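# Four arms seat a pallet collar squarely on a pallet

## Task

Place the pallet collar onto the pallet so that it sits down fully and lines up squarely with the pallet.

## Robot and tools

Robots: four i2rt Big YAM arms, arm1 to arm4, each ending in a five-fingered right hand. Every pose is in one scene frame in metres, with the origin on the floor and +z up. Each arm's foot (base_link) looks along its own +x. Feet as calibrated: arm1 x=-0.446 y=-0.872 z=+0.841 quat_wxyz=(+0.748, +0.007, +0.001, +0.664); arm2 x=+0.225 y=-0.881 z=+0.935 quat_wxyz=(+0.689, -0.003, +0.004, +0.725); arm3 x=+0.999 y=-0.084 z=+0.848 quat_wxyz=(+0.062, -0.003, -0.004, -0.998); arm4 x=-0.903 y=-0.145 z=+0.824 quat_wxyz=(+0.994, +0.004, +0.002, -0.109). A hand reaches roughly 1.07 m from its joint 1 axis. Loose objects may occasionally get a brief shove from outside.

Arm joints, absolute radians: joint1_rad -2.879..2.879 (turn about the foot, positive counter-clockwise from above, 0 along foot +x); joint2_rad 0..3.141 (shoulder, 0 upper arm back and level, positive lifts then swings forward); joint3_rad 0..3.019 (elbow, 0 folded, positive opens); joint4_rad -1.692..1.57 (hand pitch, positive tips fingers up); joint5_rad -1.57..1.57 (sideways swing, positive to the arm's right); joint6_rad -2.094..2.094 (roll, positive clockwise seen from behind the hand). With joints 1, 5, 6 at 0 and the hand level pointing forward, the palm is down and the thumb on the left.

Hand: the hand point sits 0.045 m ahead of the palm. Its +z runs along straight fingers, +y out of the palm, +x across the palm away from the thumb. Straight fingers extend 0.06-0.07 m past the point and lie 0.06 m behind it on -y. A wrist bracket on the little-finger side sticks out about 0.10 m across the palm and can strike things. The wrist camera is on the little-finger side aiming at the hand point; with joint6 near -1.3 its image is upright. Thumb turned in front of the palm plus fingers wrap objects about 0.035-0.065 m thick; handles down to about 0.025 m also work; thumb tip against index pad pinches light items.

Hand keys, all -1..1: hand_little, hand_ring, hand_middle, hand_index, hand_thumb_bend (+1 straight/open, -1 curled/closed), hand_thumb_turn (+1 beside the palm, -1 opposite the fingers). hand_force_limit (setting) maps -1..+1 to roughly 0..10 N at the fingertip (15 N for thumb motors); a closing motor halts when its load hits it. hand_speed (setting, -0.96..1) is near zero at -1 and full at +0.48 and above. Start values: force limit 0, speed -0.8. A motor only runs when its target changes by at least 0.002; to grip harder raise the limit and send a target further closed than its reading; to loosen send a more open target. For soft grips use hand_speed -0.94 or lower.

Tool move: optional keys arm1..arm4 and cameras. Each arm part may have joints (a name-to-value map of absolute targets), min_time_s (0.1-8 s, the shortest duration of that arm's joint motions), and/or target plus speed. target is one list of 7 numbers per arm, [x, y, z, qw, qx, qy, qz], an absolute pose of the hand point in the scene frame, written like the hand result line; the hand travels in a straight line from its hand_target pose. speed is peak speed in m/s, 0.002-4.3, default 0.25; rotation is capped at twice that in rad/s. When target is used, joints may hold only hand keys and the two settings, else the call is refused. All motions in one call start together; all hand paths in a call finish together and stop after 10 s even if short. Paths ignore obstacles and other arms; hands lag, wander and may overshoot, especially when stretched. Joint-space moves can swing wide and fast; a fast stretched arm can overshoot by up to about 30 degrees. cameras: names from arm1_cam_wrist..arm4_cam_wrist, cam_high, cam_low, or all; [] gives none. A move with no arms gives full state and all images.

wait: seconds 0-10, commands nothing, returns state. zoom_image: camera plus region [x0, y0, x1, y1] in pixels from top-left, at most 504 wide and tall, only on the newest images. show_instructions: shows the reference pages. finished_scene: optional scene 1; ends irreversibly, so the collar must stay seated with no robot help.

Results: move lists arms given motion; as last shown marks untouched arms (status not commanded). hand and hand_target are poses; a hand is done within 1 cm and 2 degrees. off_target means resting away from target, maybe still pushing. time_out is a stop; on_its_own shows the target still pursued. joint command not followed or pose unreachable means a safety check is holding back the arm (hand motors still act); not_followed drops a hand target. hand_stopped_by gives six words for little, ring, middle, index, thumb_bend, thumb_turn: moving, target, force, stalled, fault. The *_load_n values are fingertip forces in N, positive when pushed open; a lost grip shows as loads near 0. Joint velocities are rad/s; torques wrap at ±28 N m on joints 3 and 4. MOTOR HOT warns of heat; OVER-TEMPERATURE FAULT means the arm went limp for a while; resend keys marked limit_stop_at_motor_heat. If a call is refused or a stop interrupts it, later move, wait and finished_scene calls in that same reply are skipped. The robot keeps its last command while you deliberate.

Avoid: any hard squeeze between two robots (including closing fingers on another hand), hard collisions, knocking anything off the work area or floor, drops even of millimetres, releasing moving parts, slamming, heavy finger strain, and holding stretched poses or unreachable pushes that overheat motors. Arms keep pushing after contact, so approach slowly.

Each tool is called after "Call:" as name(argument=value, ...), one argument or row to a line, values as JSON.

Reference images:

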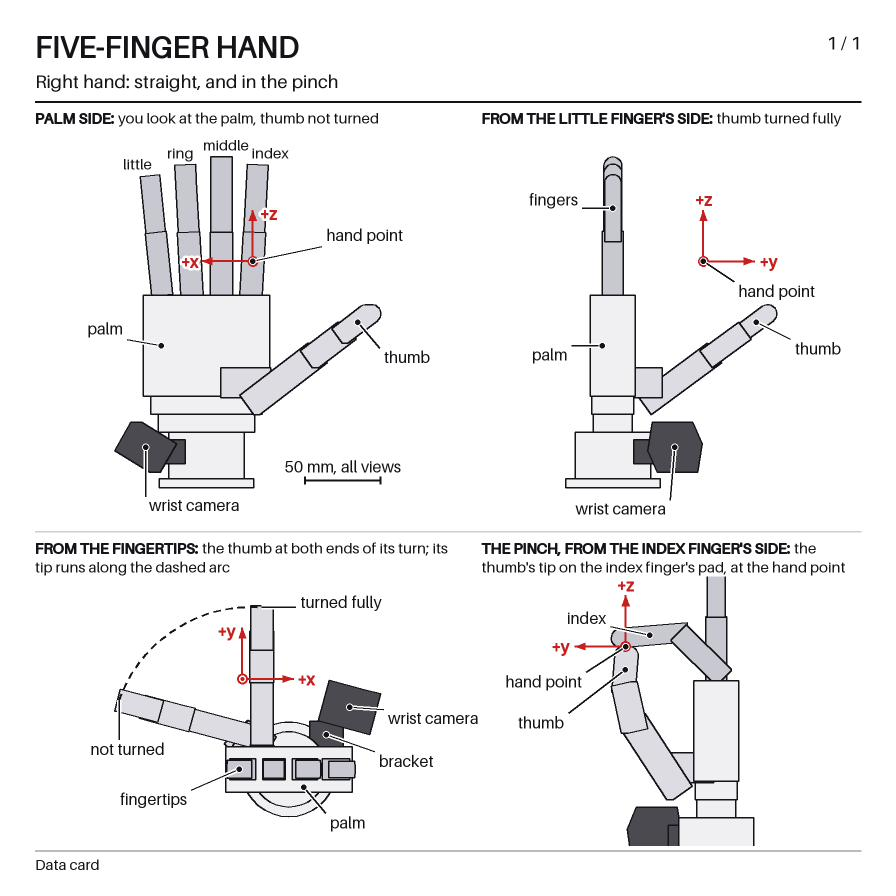

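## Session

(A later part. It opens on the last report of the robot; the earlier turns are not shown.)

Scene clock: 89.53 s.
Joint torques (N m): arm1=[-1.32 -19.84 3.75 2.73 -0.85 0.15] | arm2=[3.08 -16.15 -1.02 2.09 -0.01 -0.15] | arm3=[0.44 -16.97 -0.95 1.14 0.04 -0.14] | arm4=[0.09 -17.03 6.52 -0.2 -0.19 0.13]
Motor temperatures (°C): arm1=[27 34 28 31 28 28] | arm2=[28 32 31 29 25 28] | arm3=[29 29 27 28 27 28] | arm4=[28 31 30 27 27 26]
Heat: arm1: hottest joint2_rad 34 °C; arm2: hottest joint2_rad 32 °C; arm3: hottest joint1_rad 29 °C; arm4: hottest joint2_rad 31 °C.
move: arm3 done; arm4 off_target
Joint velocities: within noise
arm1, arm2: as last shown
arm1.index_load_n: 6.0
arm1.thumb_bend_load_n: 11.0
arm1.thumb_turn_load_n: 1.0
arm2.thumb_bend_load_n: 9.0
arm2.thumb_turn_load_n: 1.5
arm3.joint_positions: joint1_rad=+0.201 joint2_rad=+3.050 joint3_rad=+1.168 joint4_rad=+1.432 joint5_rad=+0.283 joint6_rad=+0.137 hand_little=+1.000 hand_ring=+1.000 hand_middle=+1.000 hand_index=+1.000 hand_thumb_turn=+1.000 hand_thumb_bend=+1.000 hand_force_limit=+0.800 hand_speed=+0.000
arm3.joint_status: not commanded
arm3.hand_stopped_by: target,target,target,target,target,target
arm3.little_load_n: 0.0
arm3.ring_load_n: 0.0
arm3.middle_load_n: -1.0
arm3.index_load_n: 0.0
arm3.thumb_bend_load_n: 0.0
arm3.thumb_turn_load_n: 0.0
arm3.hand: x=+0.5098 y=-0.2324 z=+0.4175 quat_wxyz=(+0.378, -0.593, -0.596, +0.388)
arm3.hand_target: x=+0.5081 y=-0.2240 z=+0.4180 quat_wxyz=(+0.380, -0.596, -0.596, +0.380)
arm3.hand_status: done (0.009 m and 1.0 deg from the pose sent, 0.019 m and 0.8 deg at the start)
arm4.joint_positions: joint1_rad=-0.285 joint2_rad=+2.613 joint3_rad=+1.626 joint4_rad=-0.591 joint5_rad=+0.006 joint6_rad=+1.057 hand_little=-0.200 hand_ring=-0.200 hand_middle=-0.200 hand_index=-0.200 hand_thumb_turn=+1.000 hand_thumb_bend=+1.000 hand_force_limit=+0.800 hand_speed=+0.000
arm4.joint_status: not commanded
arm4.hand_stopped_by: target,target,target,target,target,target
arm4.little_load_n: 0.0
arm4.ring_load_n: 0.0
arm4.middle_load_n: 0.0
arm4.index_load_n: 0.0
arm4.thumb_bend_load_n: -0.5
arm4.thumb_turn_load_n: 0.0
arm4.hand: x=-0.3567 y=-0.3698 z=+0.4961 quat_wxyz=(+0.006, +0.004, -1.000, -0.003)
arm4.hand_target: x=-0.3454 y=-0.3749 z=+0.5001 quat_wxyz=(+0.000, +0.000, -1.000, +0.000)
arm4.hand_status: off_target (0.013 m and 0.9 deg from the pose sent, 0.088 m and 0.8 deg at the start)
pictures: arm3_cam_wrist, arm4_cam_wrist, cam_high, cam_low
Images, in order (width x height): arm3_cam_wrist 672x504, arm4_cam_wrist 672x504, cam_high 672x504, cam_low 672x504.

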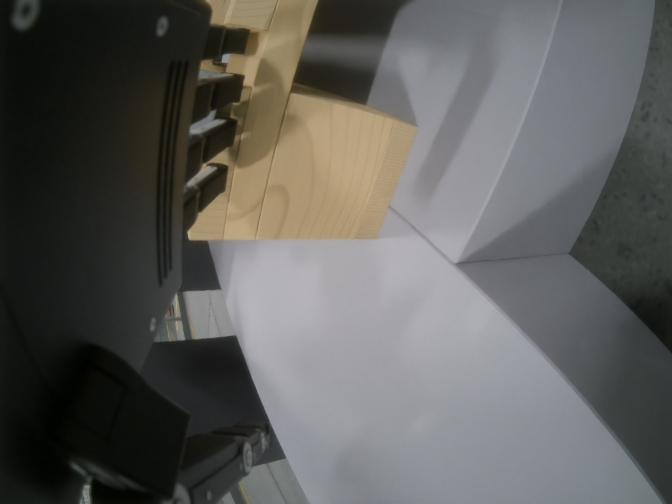

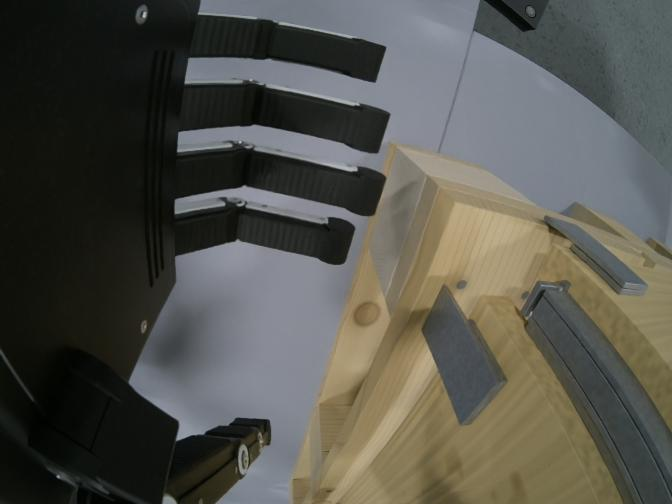

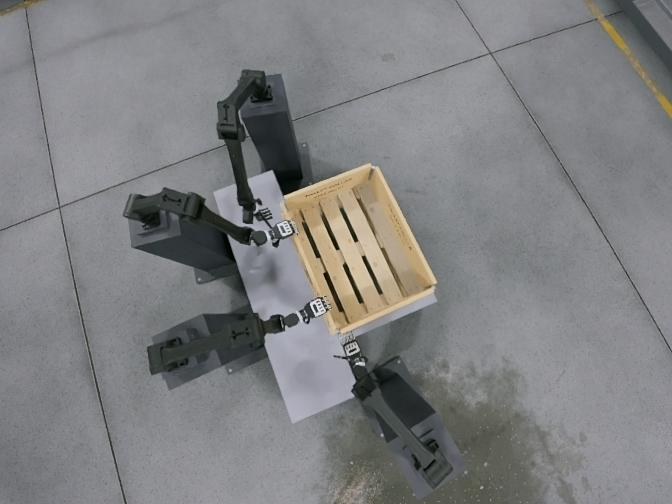

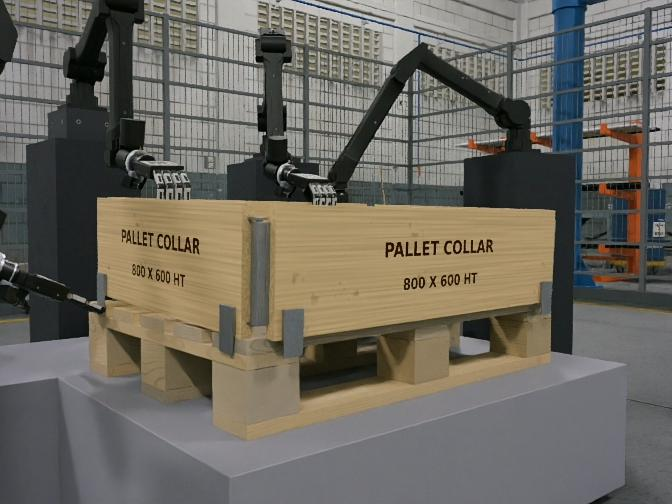

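Call:
move(
  arm4={"target": [-0.292, -0.365, 0.447, 0, 0, 1, 0], "speed": 0.12},
)

Call:
move(
  arm4={"target": [-0.292, -0.333, 0.447, 0, 0, 1, 0], "speed": 0.06},
  cameras=["arm4_cam_wrist", "cam_low", "arm1_cam_wrist"],
)

Call:
zoom_image(
  camera="arm4_cam_wrist",
  region=[250, 100, 550, 400],
)

Scene clock: 91.60 s.
Joint torques (N m): arm1=[-1.08 -19.66 3.66 2.5 -0.82 0.19] | arm2=[2.84 -16.15 -0.96 2.19 0.01 -0.14] | arm3=[-0.5 -17.26 -0.96 1.16 0 -0.18] | arm4=[-0.21 -18.14 7.25 -0.23 -0.18 0.13]
Motor temperatures (°C): arm1=[27 34 28 31 28 28] | arm2=[28 32 31 29 25 28] | arm3=[29 29 27 28 27 28] | arm4=[28 31 30 27 27 26]
Heat: arm1: hottest joint2_rad 34 °C; arm2: hottest joint2_rad 32 °C; arm3: hottest joint1_rad 29 °C; arm4: hottest joint2_rad 31 °C.
move: arm4 off_target
Joint velocities: within noise
arm1, arm2, arm3: as last shown
arm1.middle_load_n: 8.5
arm1.index_load_n: 5.5
arm1.thumb_turn_load_n: 0.5
arm2.ring_load_n: 5.5
arm2.thumb_turn_load_n: 1.0
arm3.middle_load_n: -0.5
arm4.joint_positions: joint1_rad=-0.233 joint2_rad=+2.802 joint3_rad=+1.896 joint4_rad=-0.672 joint5_rad=+0.006 joint6_rad=+1.110 hand_little=-0.200 hand_ring=-0.200 hand_middle=-0.200 hand_index=-0.200 hand_thumb_turn=+1.000 hand_thumb_bend=+1.000 hand_force_limit=+0.800 hand_speed=+0.000
arm4.joint_status: not commanded
arm4.hand_stopped_by: target,target,target,target,target,target
arm4.little_load_n: 0.0
arm4.ring_load_n: 0.0
arm4.middle_load_n: 0.0
arm4.index_load_n: 0.0
arm4.thumb_bend_load_n: 0.0
arm4.thumb_turn_load_n: 0.0
arm4.hand: x=-0.3036 y=-0.3609 z=+0.4435 quat_wxyz=(+0.006, +0.004, -1.000, -0.003)
arm4.hand_target: x=-0.2924 y=-0.3649 z=+0.4472 quat_wxyz=(+0.000, +0.000, -1.000, +0.000)
arm4.hand_status: off_target (0.013 m and 0.9 deg from the pose sent, 0.081 m and 0.9 deg at the start)
pictures: none

Scene clock: 92.77 s.
Joint torques (N m): arm1=[-1.14 -19.66 3.78 2.54 -0.82 0.14] | arm2=[2.96 -16.32 -0.95 2.18 -0.01 -0.15] | arm3=[0.15 -17.26 -1.01 1.18 0.01 -0.21] | arm4=[-0.21 -19.66 4.88 0.66 -0.17 0.13]
Motor temperatures (°C): arm1=[27 34 28 31 28 28] | arm2=[28 32 31 29 25 28] | arm3=[29 29 27 28 27 28] | arm4=[28 31 30 27 27 26]
Heat: arm1: hottest joint2_rad 34 °C; arm2: hottest joint2_rad 32 °C; arm3: hottest joint1_rad 29 °C; arm4: hottest joint2_rad 31 °C.
move: arm4 off_target
Joint velocities: within noise
arm1, arm2, arm3: as last shown
arm2.ring_load_n: 5.0
arm3.ring_load_n: -0.5
arm4.joint_positions: joint1_rad=-0.186 joint2_rad=+2.802 joint3_rad=+1.864 joint4_rad=-0.655 joint5_rad=+0.006 joint6_rad=+1.155 hand_little=-0.200 hand_ring=-0.200 hand_middle=-0.200 hand_index=-0.200 hand_thumb_turn=+1.000 hand_thumb_bend=+1.000 hand_force_limit=+0.800 hand_speed=+0.000
arm4.joint_status: not commanded
arm4.hand_stopped_by: target,target,target,target,target,target
arm4.little_load_n: 0.0
arm4.ring_load_n: 0.0
arm4.middle_load_n: 0.0
arm4.index_load_n: 0.0
arm4.thumb_bend_load_n: 0.0
arm4.thumb_turn_load_n: 0.0
arm4.hand: x=-0.3037 y=-0.3281 z=+0.4366 quat_wxyz=(+0.013, +0.005, -1.000, -0.005)
arm4.hand_target: x=-0.2921 y=-0.3329 z=+0.4472 quat_wxyz=(+0.000, +0.000, -1.000, +0.000)
arm4.hand_status: off_target (0.016 m and 1.7 deg from the pose sent, 0.030 m and 0.9 deg at the start)
pictures: arm1_cam_wrist, arm4_cam_wrist, cam_low
Images, in order (width x height): arm1_cam_wrist 672x504, arm4_cam_wrist 672x504, cam_low 672x504.

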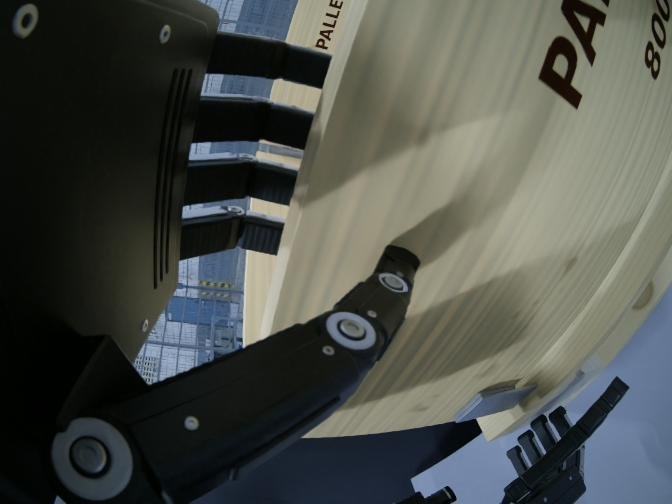

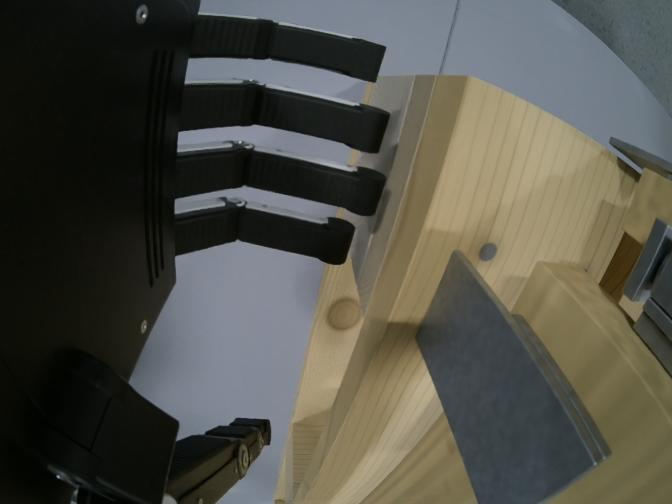

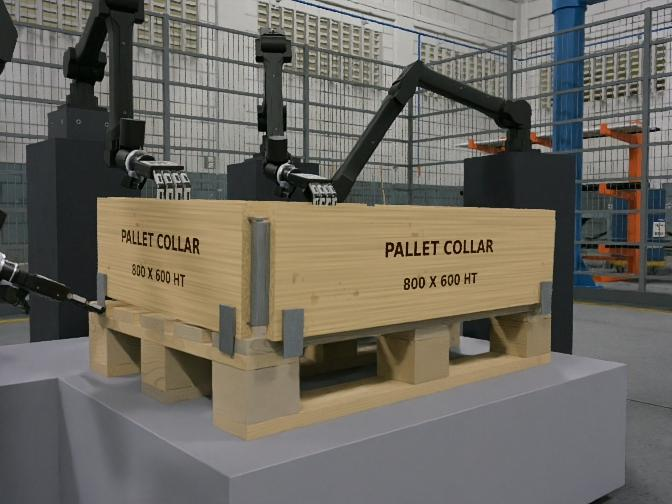

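Scaled by 1.680 from the camera's image (finer frame: 960x720).

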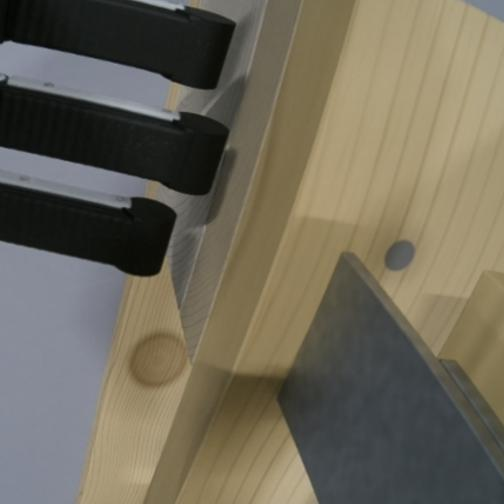

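Call:
move(
  arm4={"target": [-0.289, -0.324, 0.462, 0, 0, 1, 0], "speed": 0.06},
  cameras=["arm4_cam_wrist"],
)

Call:
zoom_image(
  camera="arm4_cam_wrist",
  region=[250, 100, 550, 400],
)

Scene clock: 94.13 s.
Joint torques (N m): arm1=[-1.79 -19.84 3.66 2.5 -0.84 0.17] | arm2=[2.9 -16.44 -0.96 2.11 0.01 -0.15] | arm3=[-0.5 -16.79 -0.98 1.13 0 -0.18] | arm4=[0.21 -19.49 4.72 0.42 -0.17 0.12]
Motor temperatures (°C): arm1=[27 34 28 31 28 28] | arm2=[28 32 31 29 25 28] | arm3=[29 29 27 28 27 27] | arm4=[28 31 30 27 27 26]
Heat: arm1: hottest joint2_rad 34 °C; arm2: hottest joint2_rad 32 °C; arm3: hottest joint1_rad 29 °C; arm4: hottest joint2_rad 31 °C.
move: arm4 off_target
Joint velocities: within noise
arm1, arm2, arm3: as last shown
arm1.little_load_n: 8.0
arm1.ring_load_n: 5.0
arm1.index_load_n: 6.0
arm4.joint_positions: joint1_rad=-0.177 joint2_rad=+2.764 joint3_rad=+1.838 joint4_rad=-0.655 joint5_rad=+0.006 joint6_rad=+1.171 hand_little=-0.200 hand_ring=-0.200 hand_middle=-0.200 hand_index=-0.200 hand_thumb_turn=+1.000 hand_thumb_bend=+1.000 hand_force_limit=+0.800 hand_speed=+0.000
arm4.joint_status: not commanded
arm4.hand_stopped_by: target,target,target,target,target,target
arm4.little_load_n: 0.0
arm4.ring_load_n: 0.0
arm4.middle_load_n: 0.0
arm4.index_load_n: 0.0
arm4.thumb_bend_load_n: 0.0
arm4.thumb_turn_load_n: 0.0
arm4.hand: x=-0.2968 y=-0.3250 z=+0.4539 quat_wxyz=(+0.007, +0.002, -1.000, -0.003)
arm4.hand_target: x=-0.2891 y=-0.3240 z=+0.4619 quat_wxyz=(+0.000, +0.000, -1.000, +0.000)
arm4.hand_status: off_target (0.011 m and 0.9 deg from the pose sent, 0.030 m and 1.7 deg at the start)
Images, in order (width x height): arm4_cam_wrist 672x504.

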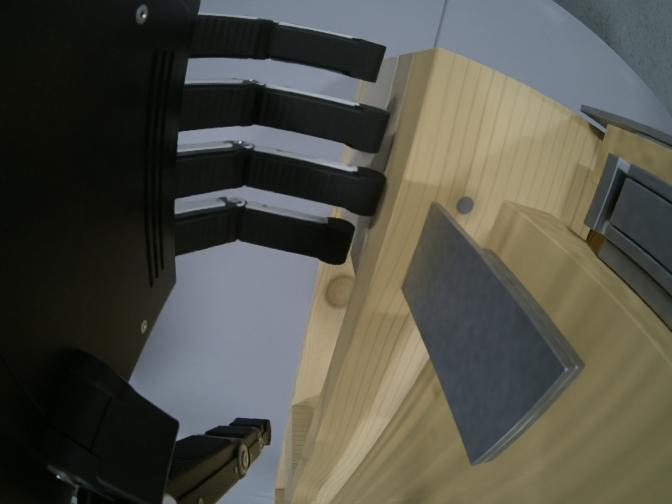

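Scaled by 1.680 from the camera's image (finer frame: 960x720).

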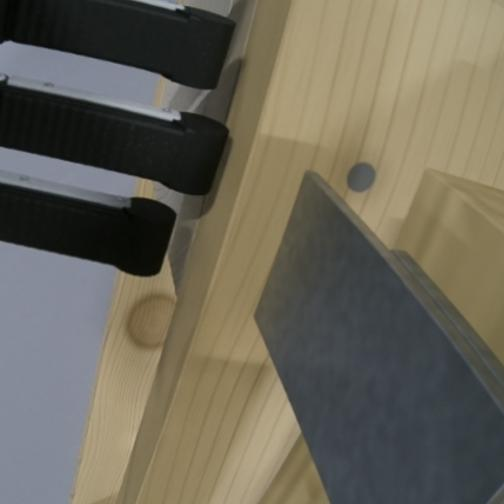

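Call:
move(
  arm4={"target": [-0.267, -0.3195, 0.4645, 0, 0, 1, 0], "speed": 0.06},
  cameras=["arm4_cam_wrist"],
)

Call:
zoom_image(
  camera="arm4_cam_wrist",
  region=[300, 50, 500, 300],
)

Scene clock: 95.67 s.
Joint torques (N m): arm1=[-0.85 -19.43 3.79 2.61 -0.84 0.16] | arm2=[2.84 -16.56 -1.01 2.15 -0.01 -0.13] | arm3=[0.15 -16.97 -1.1 0.99 -0.01 -0.19] | arm4=[0.38 -17.67 7.31 -0.2 -0.25 0.13]
Motor temperatures (°C): arm1=[27 35 28 31 28 28] | arm2=[28 32 31 29 25 28] | arm3=[29 29 27 28 27 27] | arm4=[28 31 30 27 27 26]
Heat: arm1: hottest joint2_rad 35 °C; arm2: hottest joint2_rad 32 °C; arm3: hottest joint1_rad 29 °C; arm4: hottest joint2_rad 31 °C.
move: arm4 done
Joint velocities: within noise
arm1, arm2, arm3: as last shown
arm1.ring_load_n: 4.5
arm1.middle_load_n: 9.0
arm1.thumb_turn_load_n: 1.0
arm3.ring_load_n: 0.0
arm4.joint_positions: joint1_rad=-0.157 joint2_rad=+2.765 joint3_rad=+1.891 joint4_rad=-0.694 joint5_rad=+0.009 joint6_rad=+1.191 hand_little=-0.200 hand_ring=-0.200 hand_middle=-0.200 hand_index=-0.200 hand_thumb_turn=+1.000 hand_thumb_bend=+1.000 hand_force_limit=+0.800 hand_speed=+0.000
arm4.joint_status: not commanded
arm4.hand_stopped_by: target,target,target,target,target,target
arm4.little_load_n: 0.0
arm4.ring_load_n: 0.0
arm4.middle_load_n: 0.0
arm4.index_load_n: 0.0
arm4.thumb_bend_load_n: 0.0
arm4.thumb_turn_load_n: 0.0
arm4.hand: x=-0.2751 y=-0.3211 z=+0.4653 quat_wxyz=(+0.002, +0.002, -1.000, +0.000)
arm4.hand_target: x=-0.2672 y=-0.3195 z=+0.4646 quat_wxyz=(+0.000, +0.000, -1.000, +0.000)
arm4.hand_status: done (0.008 m and 0.3 deg from the pose sent, 0.032 m and 0.9 deg at the start)
Images, in order (width x height): arm4_cam_wrist 672x504.

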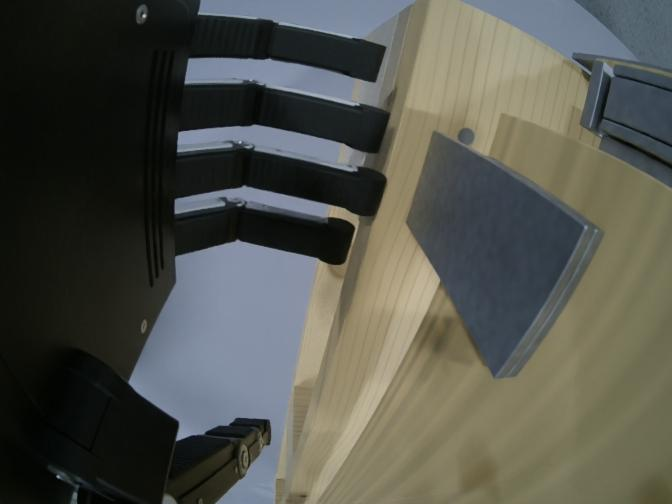

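Scaled by 2.016 from the camera's image (finer frame: 960x720).

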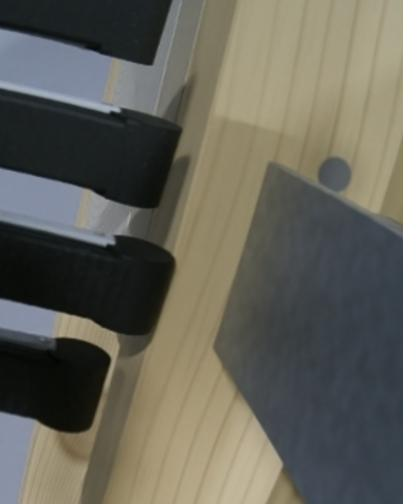

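Call:
move(
  arm4={"target": [-0.267, -0.3205, 0.452, 0, 0, 1, 0], "speed": 0.06},
  cameras=["arm4_cam_wrist"],
)

Call:
zoom_image(
  camera="arm4_cam_wrist",
  region=[300, 50, 500, 300],
)

Scene clock: 96.73 s.
Joint torques (N m): arm1=[-1.26 -19.9 3.89 2.47 -0.83 0.2] | arm2=[2.84 -16.15 -1.01 2.11 0.01 -0.14] | arm3=[0.15 -17.38 -0.91 1.07 -0.02 -0.17] | arm4=[0.15 -17.49 7.32 0.03 -0.25 0.11]
Motor temperatures (°C): arm1=[27 35 28 31 28 28] | arm2=[28 32 31 29 25 28] | arm3=[29 29 27 28 27 27] | arm4=[28 31 30 27 27 26]
Heat: arm1: hottest joint2_rad 35 °C; arm2: hottest joint2_rad 32 °C; arm3: hottest joint1_rad 29 °C; arm4: hottest joint2_rad 31 °C.
move: arm4 done
Joint velocities: within noise
arm1, arm2, arm3: as last shown
arm1.little_load_n: 7.5
arm1.index_load_n: 5.5
arm1.thumb_turn_load_n: 0.5
arm2.little_load_n: 6.0
arm2.ring_load_n: 5.5
arm2.thumb_bend_load_n: 9.5
arm2.thumb_turn_load_n: 1.5
arm3.thumb_turn_load_n: -0.5
arm4.joint_positions: joint1_rad=-0.157 joint2_rad=+2.791 joint3_rad=+1.915 joint4_rad=-0.694 joint5_rad=+0.009 joint6_rad=+1.191 hand_little=-0.200 hand_ring=-0.200 hand_middle=-0.200 hand_index=-0.200 hand_thumb_turn=+1.000 hand_thumb_bend=+1.000 hand_force_limit=+0.800 hand_speed=+0.000
arm4.joint_status: not commanded
arm4.hand_stopped_by: target,target,target,target,target,target
arm4.little_load_n: 0.0
arm4.ring_load_n: 0.0
arm4.middle_load_n: -0.5
arm4.index_load_n: 0.0
arm4.thumb_bend_load_n: 0.0
arm4.thumb_turn_load_n: 0.0
arm4.hand: x=-0.2744 y=-0.3213 z=+0.4550 quat_wxyz=(+0.003, +0.002, -1.000, +0.000)
arm4.hand_target: x=-0.2671 y=-0.3205 z=+0.4523 quat_wxyz=(+0.000, +0.000, -1.000, +0.000)
arm4.hand_status: done (0.008 m and 0.4 deg from the pose sent, 0.016 m and 0.3 deg at the start)
Images, in order (width x height): arm4_cam_wrist 672x504.

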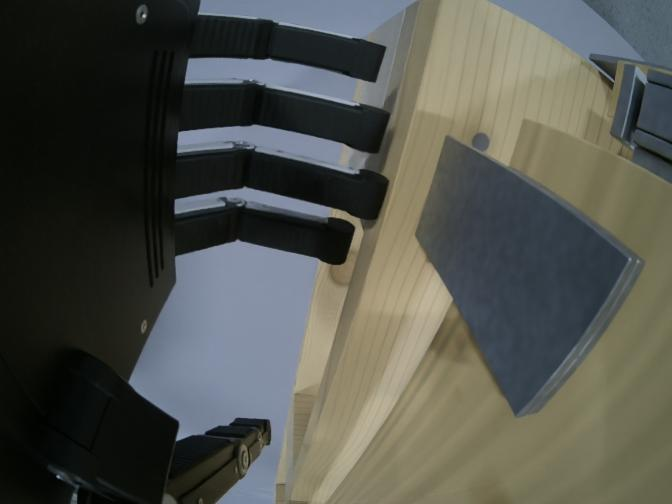

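Scaled by 2.016 from the camera's image (finer frame: 960x720).

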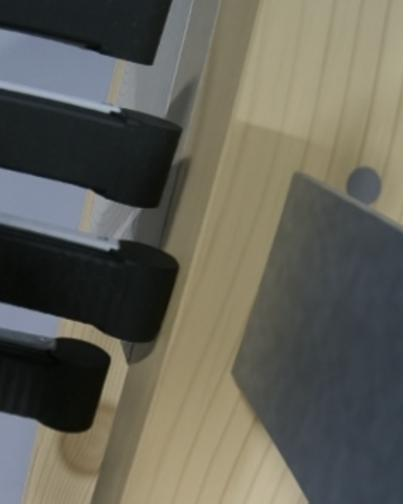

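Call:
move(
  arm1={"target": [-0.200, -0.275, 0.666, 0.629, -0.776, -0.034, 0.028], "speed": 0.04},
  arm2={"target": [0.220, -0.268, 0.668, 0.629, -0.776, -0.034, 0.028], "speed": 0.04},
  arm3={"target": [0.507, -0.226, 0.435, 0.38, -0.5963, -0.5963, 0.38], "speed": 0.04},
  cameras=["arm4_cam_wrist", "arm3_cam_wrist", "cam_low"],
)

Call:
zoom_image(
  camera="arm4_cam_wrist",
  region=[300, 50, 500, 300],
)

Call:
zoom_image(
  camera="cam_low",
  region=[0, 200, 200, 400],
)

Scene clock: 98.27 s.
Joint torques (N m): arm1=[-1.96 -19.96 0.77 2.88 -1.29 0.21] | arm2=[2.73 -16.79 -3.22 3.19 -0.1 -0.14] | arm3=[0.38 -17.79 -0.46 1.22 0.14 -0.21] | arm4=[0.09 -17.49 7.34 0.02 -0.25 0.11]
Motor temperatures (°C): arm1=[27 35 28 31 28 28] | arm2=[28 32 31 30 25 28] | arm3=[29 29 27 28 27 27] | arm4=[28 31 30 27 27 26]
Heat: arm1: hottest joint2_rad 35 °C; arm2: hottest joint2_rad 32 °C; arm3: hottest joint1_rad 29 °C; arm4: hottest joint2_rad 31 °C.
move: arm1 off_target; arm2 off_target; arm3 done
Joint velocities: within noise
arm1.joint_positions: joint1_rad=-0.459 joint2_rad=+2.490 joint3_rad=+1.154 joint4_rad=+1.034 joint5_rad=-0.643 joint6_rad=-0.210 hand_little=-0.188 hand_ring=-0.132 hand_middle=-0.110 hand_index=-0.083 hand_thumb_turn=-1.000 hand_thumb_bend=+0.395 hand_force_limit=+0.800 hand_speed=-0.900
arm1.joint_status: not commanded
arm1.hand_stopped_by: force,force,force,force,force,target
arm1.little_load_n: 9.0
arm1.ring_load_n: 5.5
arm1.middle_load_n: 10.5
arm1.index_load_n: 8.5
arm1.thumb_bend_load_n: 9.5
arm1.thumb_turn_load_n: 0.5
arm1.hand: x=-0.2049 y=-0.2611 z=+0.6508 quat_wxyz=(-0.620, +0.783, +0.041, -0.023)
arm1.hand_target: x=-0.2000 y=-0.2741 z=+0.6651 quat_wxyz=(-0.629, +0.776, +0.034, -0.028)
arm1.hand_status: off_target (0.021 m and 1.6 deg from the pose sent, 0.023 m and 1.7 deg at the start)
arm2.joint_positions: joint1_rad=-0.146 joint2_rad=+2.722 joint3_rad=+1.134 joint4_rad=+1.373 joint5_rad=-0.175 joint6_rad=-0.037 hand_little=-0.238 hand_ring=-0.192 hand_middle=-0.171 hand_index=-0.161 hand_thumb_turn=-1.000 hand_thumb_bend=+0.515 hand_force_limit=+0.800 hand_speed=-0.900
arm2.joint_status: not commanded
arm2.hand_stopped_by: force,force,force,force,force,target
arm2.little_load_n: 6.0
arm2.ring_load_n: 6.0
arm2.middle_load_n: 10.0
arm2.index_load_n: 7.0
arm2.thumb_bend_load_n: 8.5
arm2.thumb_turn_load_n: 1.0
arm2.hand: x=+0.2229 y=-0.2503 z=+0.6544 quat_wxyz=(-0.624, +0.780, +0.031, -0.027)
arm2.hand_target: x=+0.2199 y=-0.2666 z=+0.6670 quat_wxyz=(-0.629, +0.776, +0.034, -0.028)
arm2.hand_status: off_target (0.023 m and 0.8 deg from the pose sent, 0.023 m and 0.7 deg at the start)
arm3.joint_positions: joint1_rad=+0.201 joint2_rad=+3.011 joint3_rad=+1.118 joint4_rad=+1.427 joint5_rad=+0.283 joint6_rad=+0.137 hand_little=+1.000 hand_ring=+1.000 hand_middle=+1.000 hand_index=+1.000 hand_thumb_turn=+1.000 hand_thumb_bend=+1.000 hand_force_limit=+0.800 hand_speed=+0.000
arm3.joint_status: not commanded
arm3.hand_stopped_by: target,target,target,target,target,target
arm3.little_load_n: 0.0
arm3.ring_load_n: 0.0
arm3.middle_load_n: -1.0
arm3.index_load_n: 0.0
arm3.thumb_bend_load_n: -0.5
arm3.thumb_turn_load_n: -0.5
arm3.hand: x=+0.5150 y=-0.2306 z=+0.4306 quat_wxyz=(+0.375, -0.595, -0.599, +0.382)
arm3.hand_target: x=+0.5069 y=-0.2260 z=+0.4351 quat_wxyz=(+0.380, -0.596, -0.596, +0.380)
arm3.hand_status: done (0.010 m and 0.7 deg from the pose sent, 0.019 m and 1.0 deg at the start)
arm4: as last shown
arm4.thumb_bend_load_n: -0.5
pictures: arm3_cam_wrist, arm4_cam_wrist, cam_low
Images, in order (width x height): arm3_cam_wrist 672x504, arm4_cam_wrist 672x504, cam_low 672x504.

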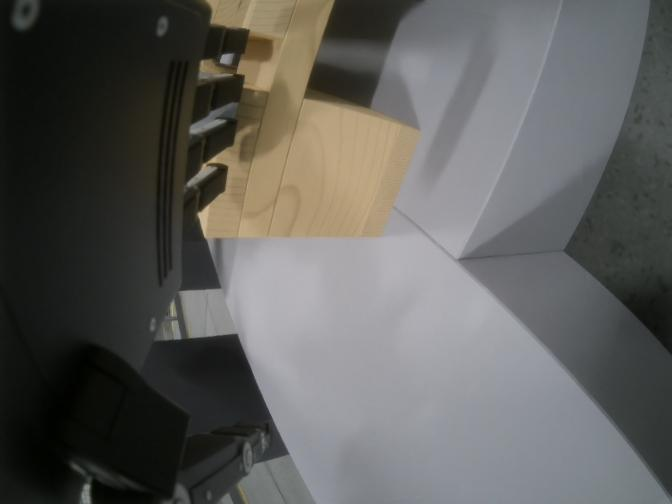

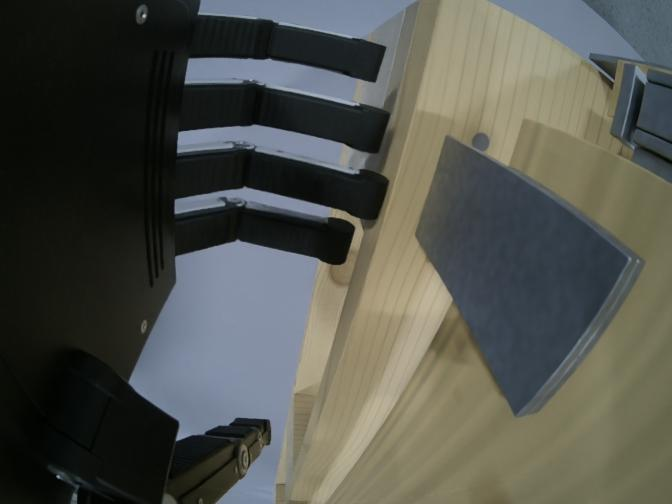

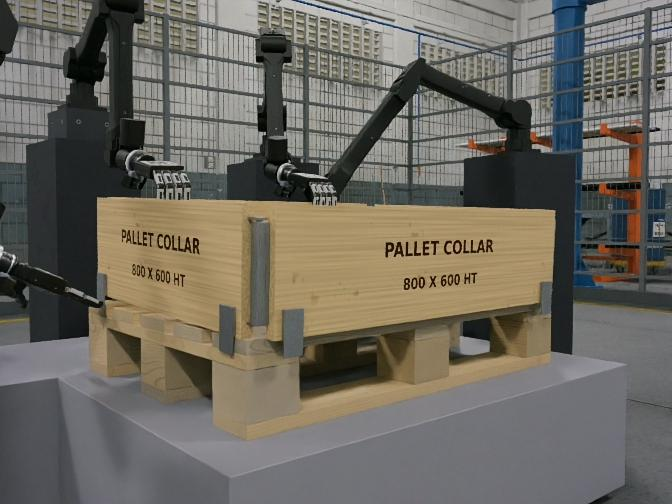

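Scaled by 2.016 from the camera's image (finer frame: 960x720).

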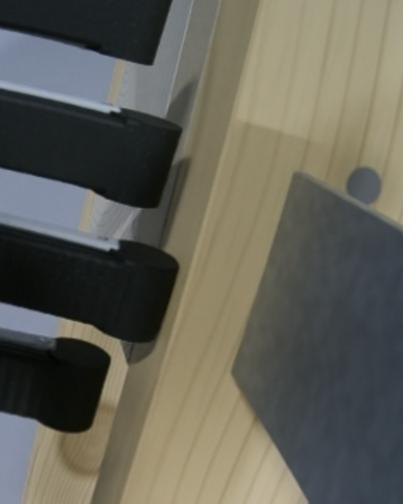

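Scaled by 2.520 from the camera's image (finer frame: 960x720).

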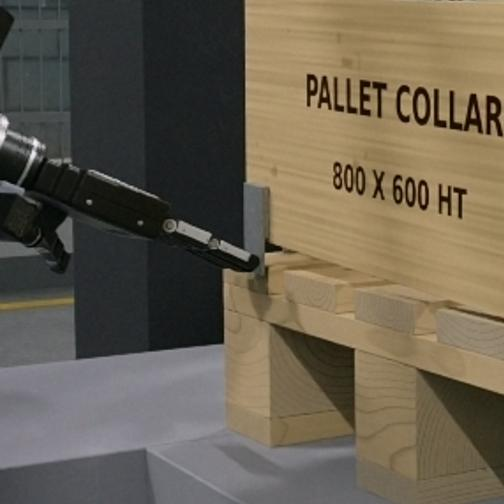

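Call:
move(
  arm3={"target": [0.515, -0.226, 0.405, 0.38, -0.5963, -0.5963, 0.38], "speed": 0.1},
)

Call:
move(
  arm3={"target": [0.494, -0.226, 0.408, 0.38, -0.5963, -0.5963, 0.38], "speed": 0.08},
  cameras=["cam_low"],
)

Call:
zoom_image(
  camera="cam_low",
  region=[0, 200, 200, 400],
)

Scene clock: 99.40 s.
Joint torques (N m): arm1=[-2.2 -20.54 0.88 2.78 -1.27 0.21] | arm2=[2.84 -16.67 -3.21 3.21 -0.09 -0.13] | arm3=[1.67 -15.21 -0.02 1.76 0.26 -0.12] | arm4=[0.15 -17.49 7.32 0.02 -0.25 0.11]
Motor temperatures (°C): arm1=[27 35 28 31 28 28] | arm2=[28 32 31 30 25 28] | arm3=[29 29 27 28 27 27] | arm4=[28 31 30 27 27 26]
Heat: arm1: hottest joint2_rad 35 °C; arm2: hottest joint2_rad 32 °C; arm3: hottest joint1_rad 29 °C; arm4: hottest joint2_rad 31 °C.
move: arm3 off_target
Joint velocities: within noise
arm1, arm2, arm4: as last shown
arm1.joint_positions: joint1_rad=-0.459 joint2_rad=+2.490 joint3_rad=+1.154 joint4_rad=+1.034 joint5_rad=-0.644 joint6_rad=-0.210 hand_little=-0.188 hand_ring=-0.132 hand_middle=-0.110 hand_index=-0.083 hand_thumb_turn=-1.000 hand_thumb_bend=+0.395 hand_force_limit=+0.800 hand_speed=-0.900
arm1.little_load_n: 8.5
arm1.middle_load_n: 10.0
arm1.thumb_turn_load_n: 1.0
arm1.hand: x=-0.2050 y=-0.2611 z=+0.6508 quat_wxyz=(-0.620, +0.783, +0.041, -0.023)
arm2.ring_load_n: 5.5
arm2.hand: x=+0.2230 y=-0.2503 z=+0.6544 quat_wxyz=(-0.624, +0.780, +0.032, -0.027)
arm2.hand_target: x=+0.2200 y=-0.2666 z=+0.6669 quat_wxyz=(-0.629, +0.776, +0.034, -0.028)
arm3.joint_positions: joint1_rad=+0.201 joint2_rad=+3.060 joint3_rad=+1.180 joint4_rad=+1.427 joint5_rad=+0.287 joint6_rad=+0.137 hand_little=+1.000 hand_ring=+1.000 hand_middle=+1.000 hand_index=+1.000 hand_thumb_turn=+1.000 hand_thumb_bend=+1.000 hand_force_limit=+0.800 hand_speed=+0.000
arm3.joint_status: not commanded
arm3.hand_stopped_by: target,target,target,target,target,target
arm3.little_load_n: 0.0
arm3.ring_load_n: 0.0
arm3.middle_load_n: 0.0
arm3.index_load_n: 0.0
arm3.thumb_bend_load_n: 0.0
arm3.thumb_turn_load_n: -0.5
arm3.hand: x=+0.5092 y=-0.2317 z=+0.4131 quat_wxyz=(+0.379, -0.594, -0.595, +0.386)
arm3.hand_target: x=+0.5150 y=-0.2261 z=+0.4053 quat_wxyz=(+0.380, -0.596, -0.596, +0.380)
arm3.hand_status: off_target (0.012 m and 0.8 deg from the pose sent, 0.026 m and 0.8 deg at the start)
arm4.middle_load_n: -1.0
arm4.thumb_bend_load_n: 0.0
pictures: none

Scene clock: 100.37 s.
Joint torques (N m): arm1=[-1.9 -20.84 0.69 2.91 -1.22 0.22] | arm2=[2.73 -16.56 -3.18 3.22 -0.08 -0.15] | arm3=[0.03 -17.14 1.37 0.94 -0.09 -0.19] | arm4=[0.21 -17.44 7.32 0.02 -0.25 0.11]
Motor temperatures (°C): arm1=[27 35 28 31 28 28] | arm2=[28 32 31 30 25 28] | arm3=[29 29 27 28 27 27] | arm4=[28 31 30 27 27 26]
Heat: arm1: hottest joint2_rad 35 °C; arm2: hottest joint2_rad 32 °C; arm3: hottest joint1_rad 29 °C; arm4: hottest joint2_rad 31 °C.
move: arm3 off_target
Joint velocities: within noise
arm1, arm2, arm4: as last shown
arm1.ring_load_n: 6.0
arm1.thumb_bend_load_n: 9.0
arm1.thumb_turn_load_n: 0.5
arm3.joint_positions: joint1_rad=+0.197 joint2_rad=+3.060 joint3_rad=+1.192 joint4_rad=+1.403 joint5_rad=+0.280 joint6_rad=+0.134 hand_little=+1.000 hand_ring=+1.000 hand_middle=+1.000 hand_index=+1.000 hand_thumb_turn=+1.000 hand_thumb_bend=+1.000 hand_force_limit=+0.800 hand_speed=+0.000
arm3.joint_status: not commanded
arm3.hand_stopped_by: target,target,target,target,target,target
arm3.little_load_n: 0.0
arm3.ring_load_n: 0.0
arm3.middle_load_n: 0.0
arm3.index_load_n: 0.0
arm3.thumb_bend_load_n: 0.0
arm3.thumb_turn_load_n: 0.0
arm3.hand: x=+0.5071 y=-0.2319 z=+0.4089 quat_wxyz=(+0.375, -0.595, -0.600, +0.382)
arm3.hand_target: x=+0.4942 y=-0.2259 z=+0.4086 quat_wxyz=(+0.380, -0.596, -0.596, +0.380)
arm3.hand_status: off_target (0.014 m and 0.7 deg from the pose sent, 0.017 m and 0.8 deg at the start)
arm4.hand_target: x=-0.2672 y=-0.3205 z=+0.4523 quat_wxyz=(+0.000, +0.000, -1.000, +0.000)
Images, in order (width x height): cam_low 672x504.

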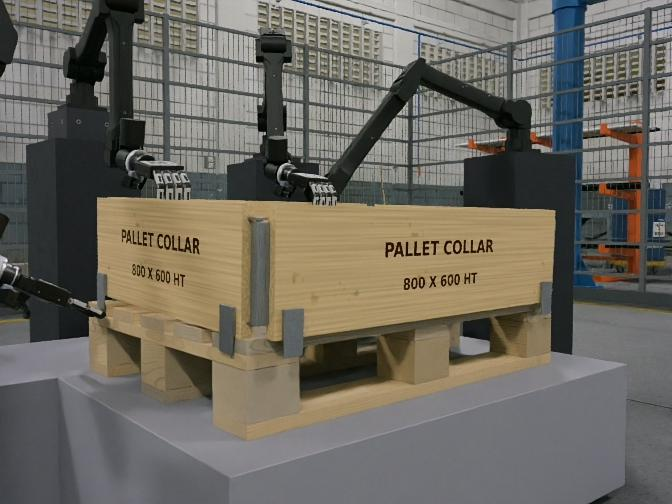

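Scaled by 2.520 from the camera's image (finer frame: 960x720).

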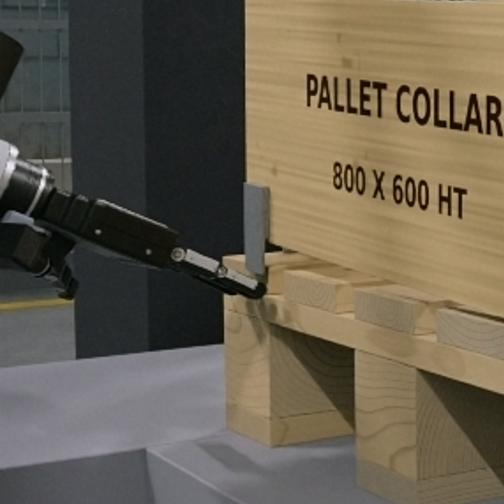

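Call:
move(
  arm3={"target": [0.490, -0.226, 0.434, 0.38, -0.5963, -0.5963, 0.38], "speed": 0.06},
  cameras=["cam_low", "arm3_cam_wrist"],
)

Call:
zoom_image(
  camera="cam_low",
  region=[0, 200, 200, 400],
)

Scene clock: 101.43 s.
Joint torques (N m): arm1=[-1.9 -20.95 0.88 2.88 -1.23 0.24] | arm2=[2.67 -16.79 -3.23 3.18 -0.11 -0.14] | arm3=[-0.15 -18.61 -0.02 1.43 0.06 -0.18] | arm4=[0.15 -17.49 7.32 0.01 -0.25 0.11]
Motor temperatures (°C): arm1=[27 35 28 31 29 28] | arm2=[28 33 31 30 25 28] | arm3=[29 29 27 28 27 27] | arm4=[28 31 30 27 27 26]
Heat: arm1: hottest joint2_rad 35 °C; arm2: hottest joint2_rad 33 °C; arm3: hottest joint1_rad 29 °C; arm4: hottest joint2_rad 31 °C.
move: arm3 off_target
Joint velocities: within noise
arm1, arm2, arm4: as last shown
arm1.ring_load_n: 5.5
arm1.middle_load_n: 10.5
arm1.thumb_turn_load_n: 1.0
arm2.thumb_bend_load_n: 8.0
arm3.joint_positions: joint1_rad=+0.193 joint2_rad=+3.013 joint3_rad=+1.150 joint4_rad=+1.375 joint5_rad=+0.273 joint6_rad=+0.132 hand_little=+1.000 hand_ring=+1.000 hand_middle=+1.000 hand_index=+1.000 hand_thumb_turn=+1.000 hand_thumb_bend=+1.000 hand_force_limit=+0.800 hand_speed=+0.000
arm3.joint_status: not commanded
arm3.hand_stopped_by: target,target,target,target,target,target
arm3.little_load_n: 0.0
arm3.ring_load_n: -1.5
arm3.middle_load_n: -1.0
arm3.index_load_n: 0.0
arm3.thumb_bend_load_n: 0.5
arm3.thumb_turn_load_n: 0.0
arm3.hand: x=+0.5077 y=-0.2305 z=+0.4213 quat_wxyz=(+0.370, -0.597, -0.606, +0.374)
arm3.hand_target: x=+0.4903 y=-0.2258 z=+0.4339 quat_wxyz=(+0.380, -0.596, -0.596, +0.380)
arm3.hand_status: off_target (0.022 m and 1.7 deg from the pose sent, 0.031 m and 0.7 deg at the start)
arm4.hand_target: x=-0.2671 y=-0.3205 z=+0.4523 quat_wxyz=(+0.000, +0.000, -1.000, +0.000)
pictures: arm3_cam_wrist, cam_low
Images, in order (width x height): arm3_cam_wrist 672x504, cam_low 672x504.

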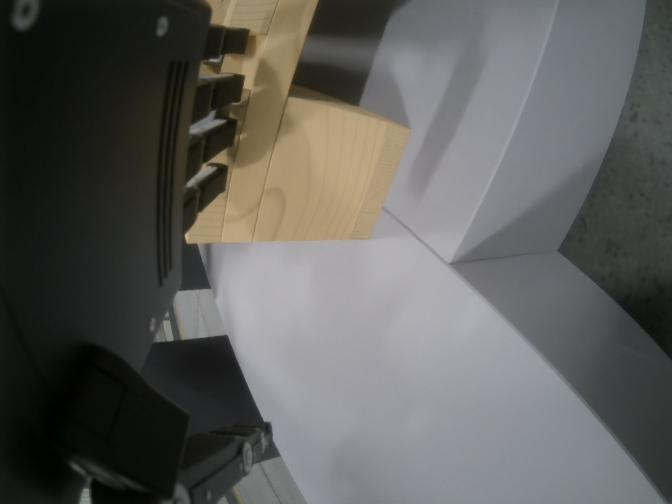

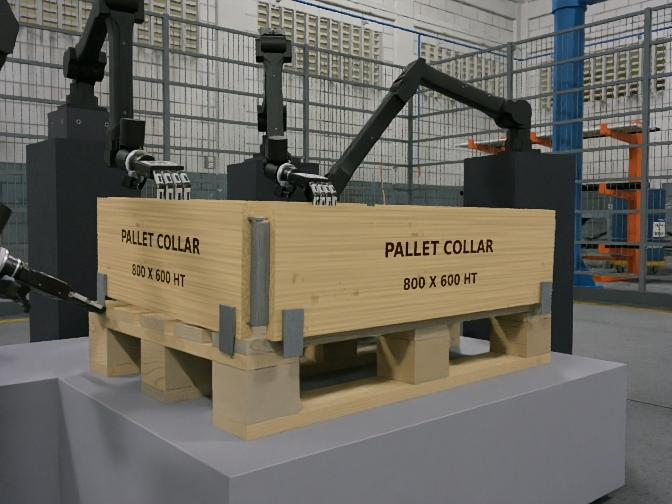

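Scaled by 2.520 from the camera's image (finer frame: 960x720).

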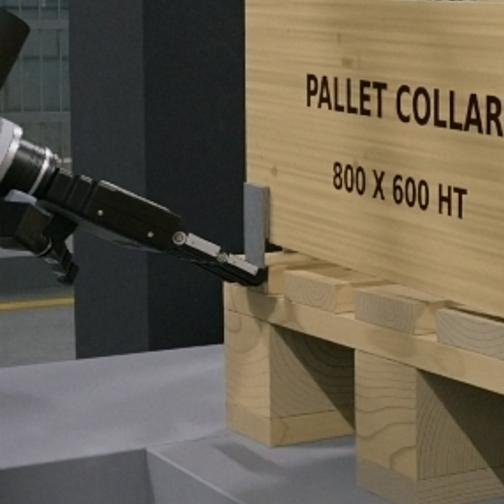

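Call:
move(
  arm1={"target": [-0.200, -0.288, 0.668, 0.629, -0.776, -0.034, 0.028], "speed": 0.03},
  arm2={"target": [0.220, -0.280, 0.670, 0.629, -0.776, -0.034, 0.028], "speed": 0.03},
  cameras=["arm4_cam_wrist", "cam_low"],
)

Call:
zoom_image(
  camera="arm4_cam_wrist",
  region=[300, 50, 500, 300],
)

Scene clock: 102.53 s.
Joint torques (N m): arm1=[-2.9 -20.95 -1.13 2.76 -1.52 0.29] | arm2=[2.37 -16.62 -4.83 3.47 -0.17 -0.14] | arm3=[-0.15 -18.84 -0.12 1.57 0.11 -0.15] | arm4=[0.15 -17.55 7.34 0.03 -0.25 0.11]
Motor temperatures (°C): arm1=[27 35 28 31 29 28] | arm2=[28 33 31 30 25 28] | arm3=[29 29 27 28 27 27] | arm4=[28 31 30 27 27 26]
Heat: arm1: hottest joint2_rad 35 °C; arm2: hottest joint2_rad 33 °C; arm3: hottest joint1_rad 29 °C; arm4: hottest joint2_rad 31 °C.
move: arm1 off_target; arm2 off_target
Joint velocities: within noise
arm1.joint_positions: joint1_rad=-0.459 joint2_rad=+2.490 joint3_rad=+1.143 joint4_rad=+1.056 joint5_rad=-0.649 joint6_rad=-0.220 hand_little=-0.188 hand_ring=-0.132 hand_middle=-0.110 hand_index=-0.083 hand_thumb_turn=-1.000 hand_thumb_bend=+0.395 hand_force_limit=+0.800 hand_speed=-0.900
arm1.joint_status: not commanded
arm1.hand_stopped_by: force,force,force,force,force,target
arm1.little_load_n: 9.0
arm1.ring_load_n: 6.5
arm1.middle_load_n: 11.5
arm1.index_load_n: 11.0
arm1.thumb_bend_load_n: 8.5
arm1.thumb_turn_load_n: 0.5
arm1.hand: x=-0.2069 y=-0.2636 z=+0.6519 quat_wxyz=(-0.624, +0.780, +0.048, -0.020)
arm1.hand_target: x=-0.2004 y=-0.2861 z=+0.6663 quat_wxyz=(-0.629, +0.776, +0.034, -0.028)
arm1.hand_status: off_target (0.030 m and 2.0 deg from the pose sent, 0.032 m and 1.6 deg at the start)
arm2.joint_positions: joint1_rad=-0.146 joint2_rad=+2.722 joint3_rad=+1.127 joint4_rad=+1.392 joint5_rad=-0.175 joint6_rad=-0.039 hand_little=-0.238 hand_ring=-0.192 hand_middle=-0.171 hand_index=-0.161 hand_thumb_turn=-1.000 hand_thumb_bend=+0.515 hand_force_limit=+0.800 hand_speed=-0.900
arm2.joint_status: not commanded
arm2.hand_stopped_by: force,force,force,force,force,target
arm2.little_load_n: 7.5
arm2.ring_load_n: 7.0
arm2.middle_load_n: 11.0
arm2.index_load_n: 8.0
arm2.thumb_bend_load_n: 8.0
arm2.thumb_turn_load_n: 1.0
arm2.hand: x=+0.2229 y=-0.2517 z=+0.6571 quat_wxyz=(-0.629, +0.777, +0.033, -0.026)
arm2.hand_target: x=+0.2199 y=-0.2774 z=+0.6684 quat_wxyz=(-0.629, +0.776, +0.034, -0.028)
arm2.hand_status: off_target (0.031 m and 0.3 deg from the pose sent, 0.034 m and 0.8 deg at the start)
arm3, arm4: as last shown
arm3.joint_positions: joint1_rad=+0.193 joint2_rad=+3.012 joint3_rad=+1.150 joint4_rad=+1.375 joint5_rad=+0.273 joint6_rad=+0.132 hand_little=+1.000 hand_ring=+1.000 hand_middle=+1.000 hand_index=+1.000 hand_thumb_turn=+1.000 hand_thumb_bend=+1.000 hand_force_limit=+0.800 hand_speed=+0.000
arm3.middle_load_n: -0.5
arm3.thumb_bend_load_n: 0.0
arm3.hand: x=+0.5075 y=-0.2308 z=+0.4215 quat_wxyz=(+0.370, -0.597, -0.606, +0.374)
arm3.hand_target: x=+0.4902 y=-0.2258 z=+0.4340 quat_wxyz=(+0.380, -0.596, -0.596, +0.380)
Images, in order (width x height): arm4_cam_wrist 672x504, cam_low 672x504.

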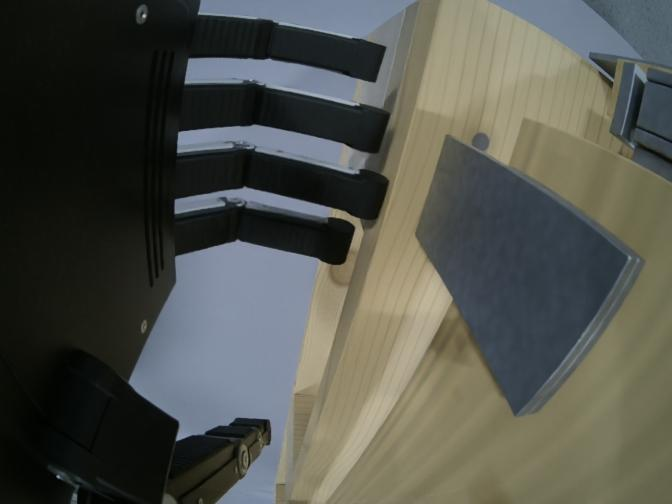

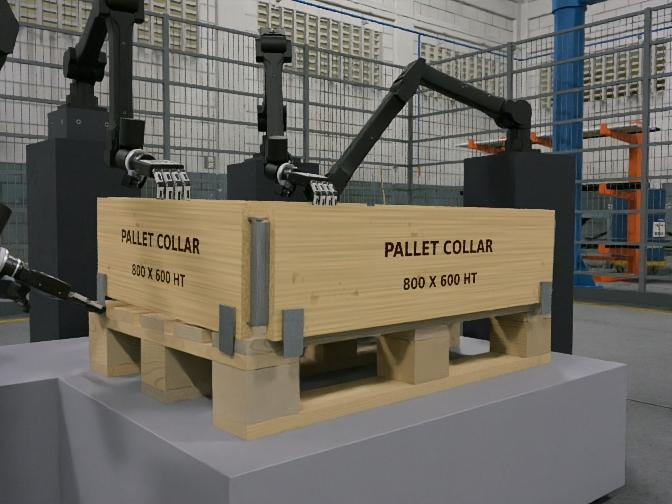

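Scaled by 2.016 from the camera's image (finer frame: 960x720).

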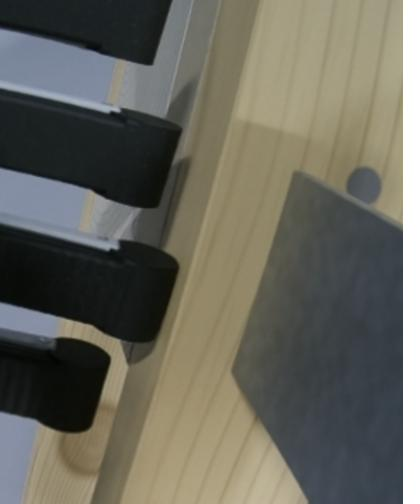

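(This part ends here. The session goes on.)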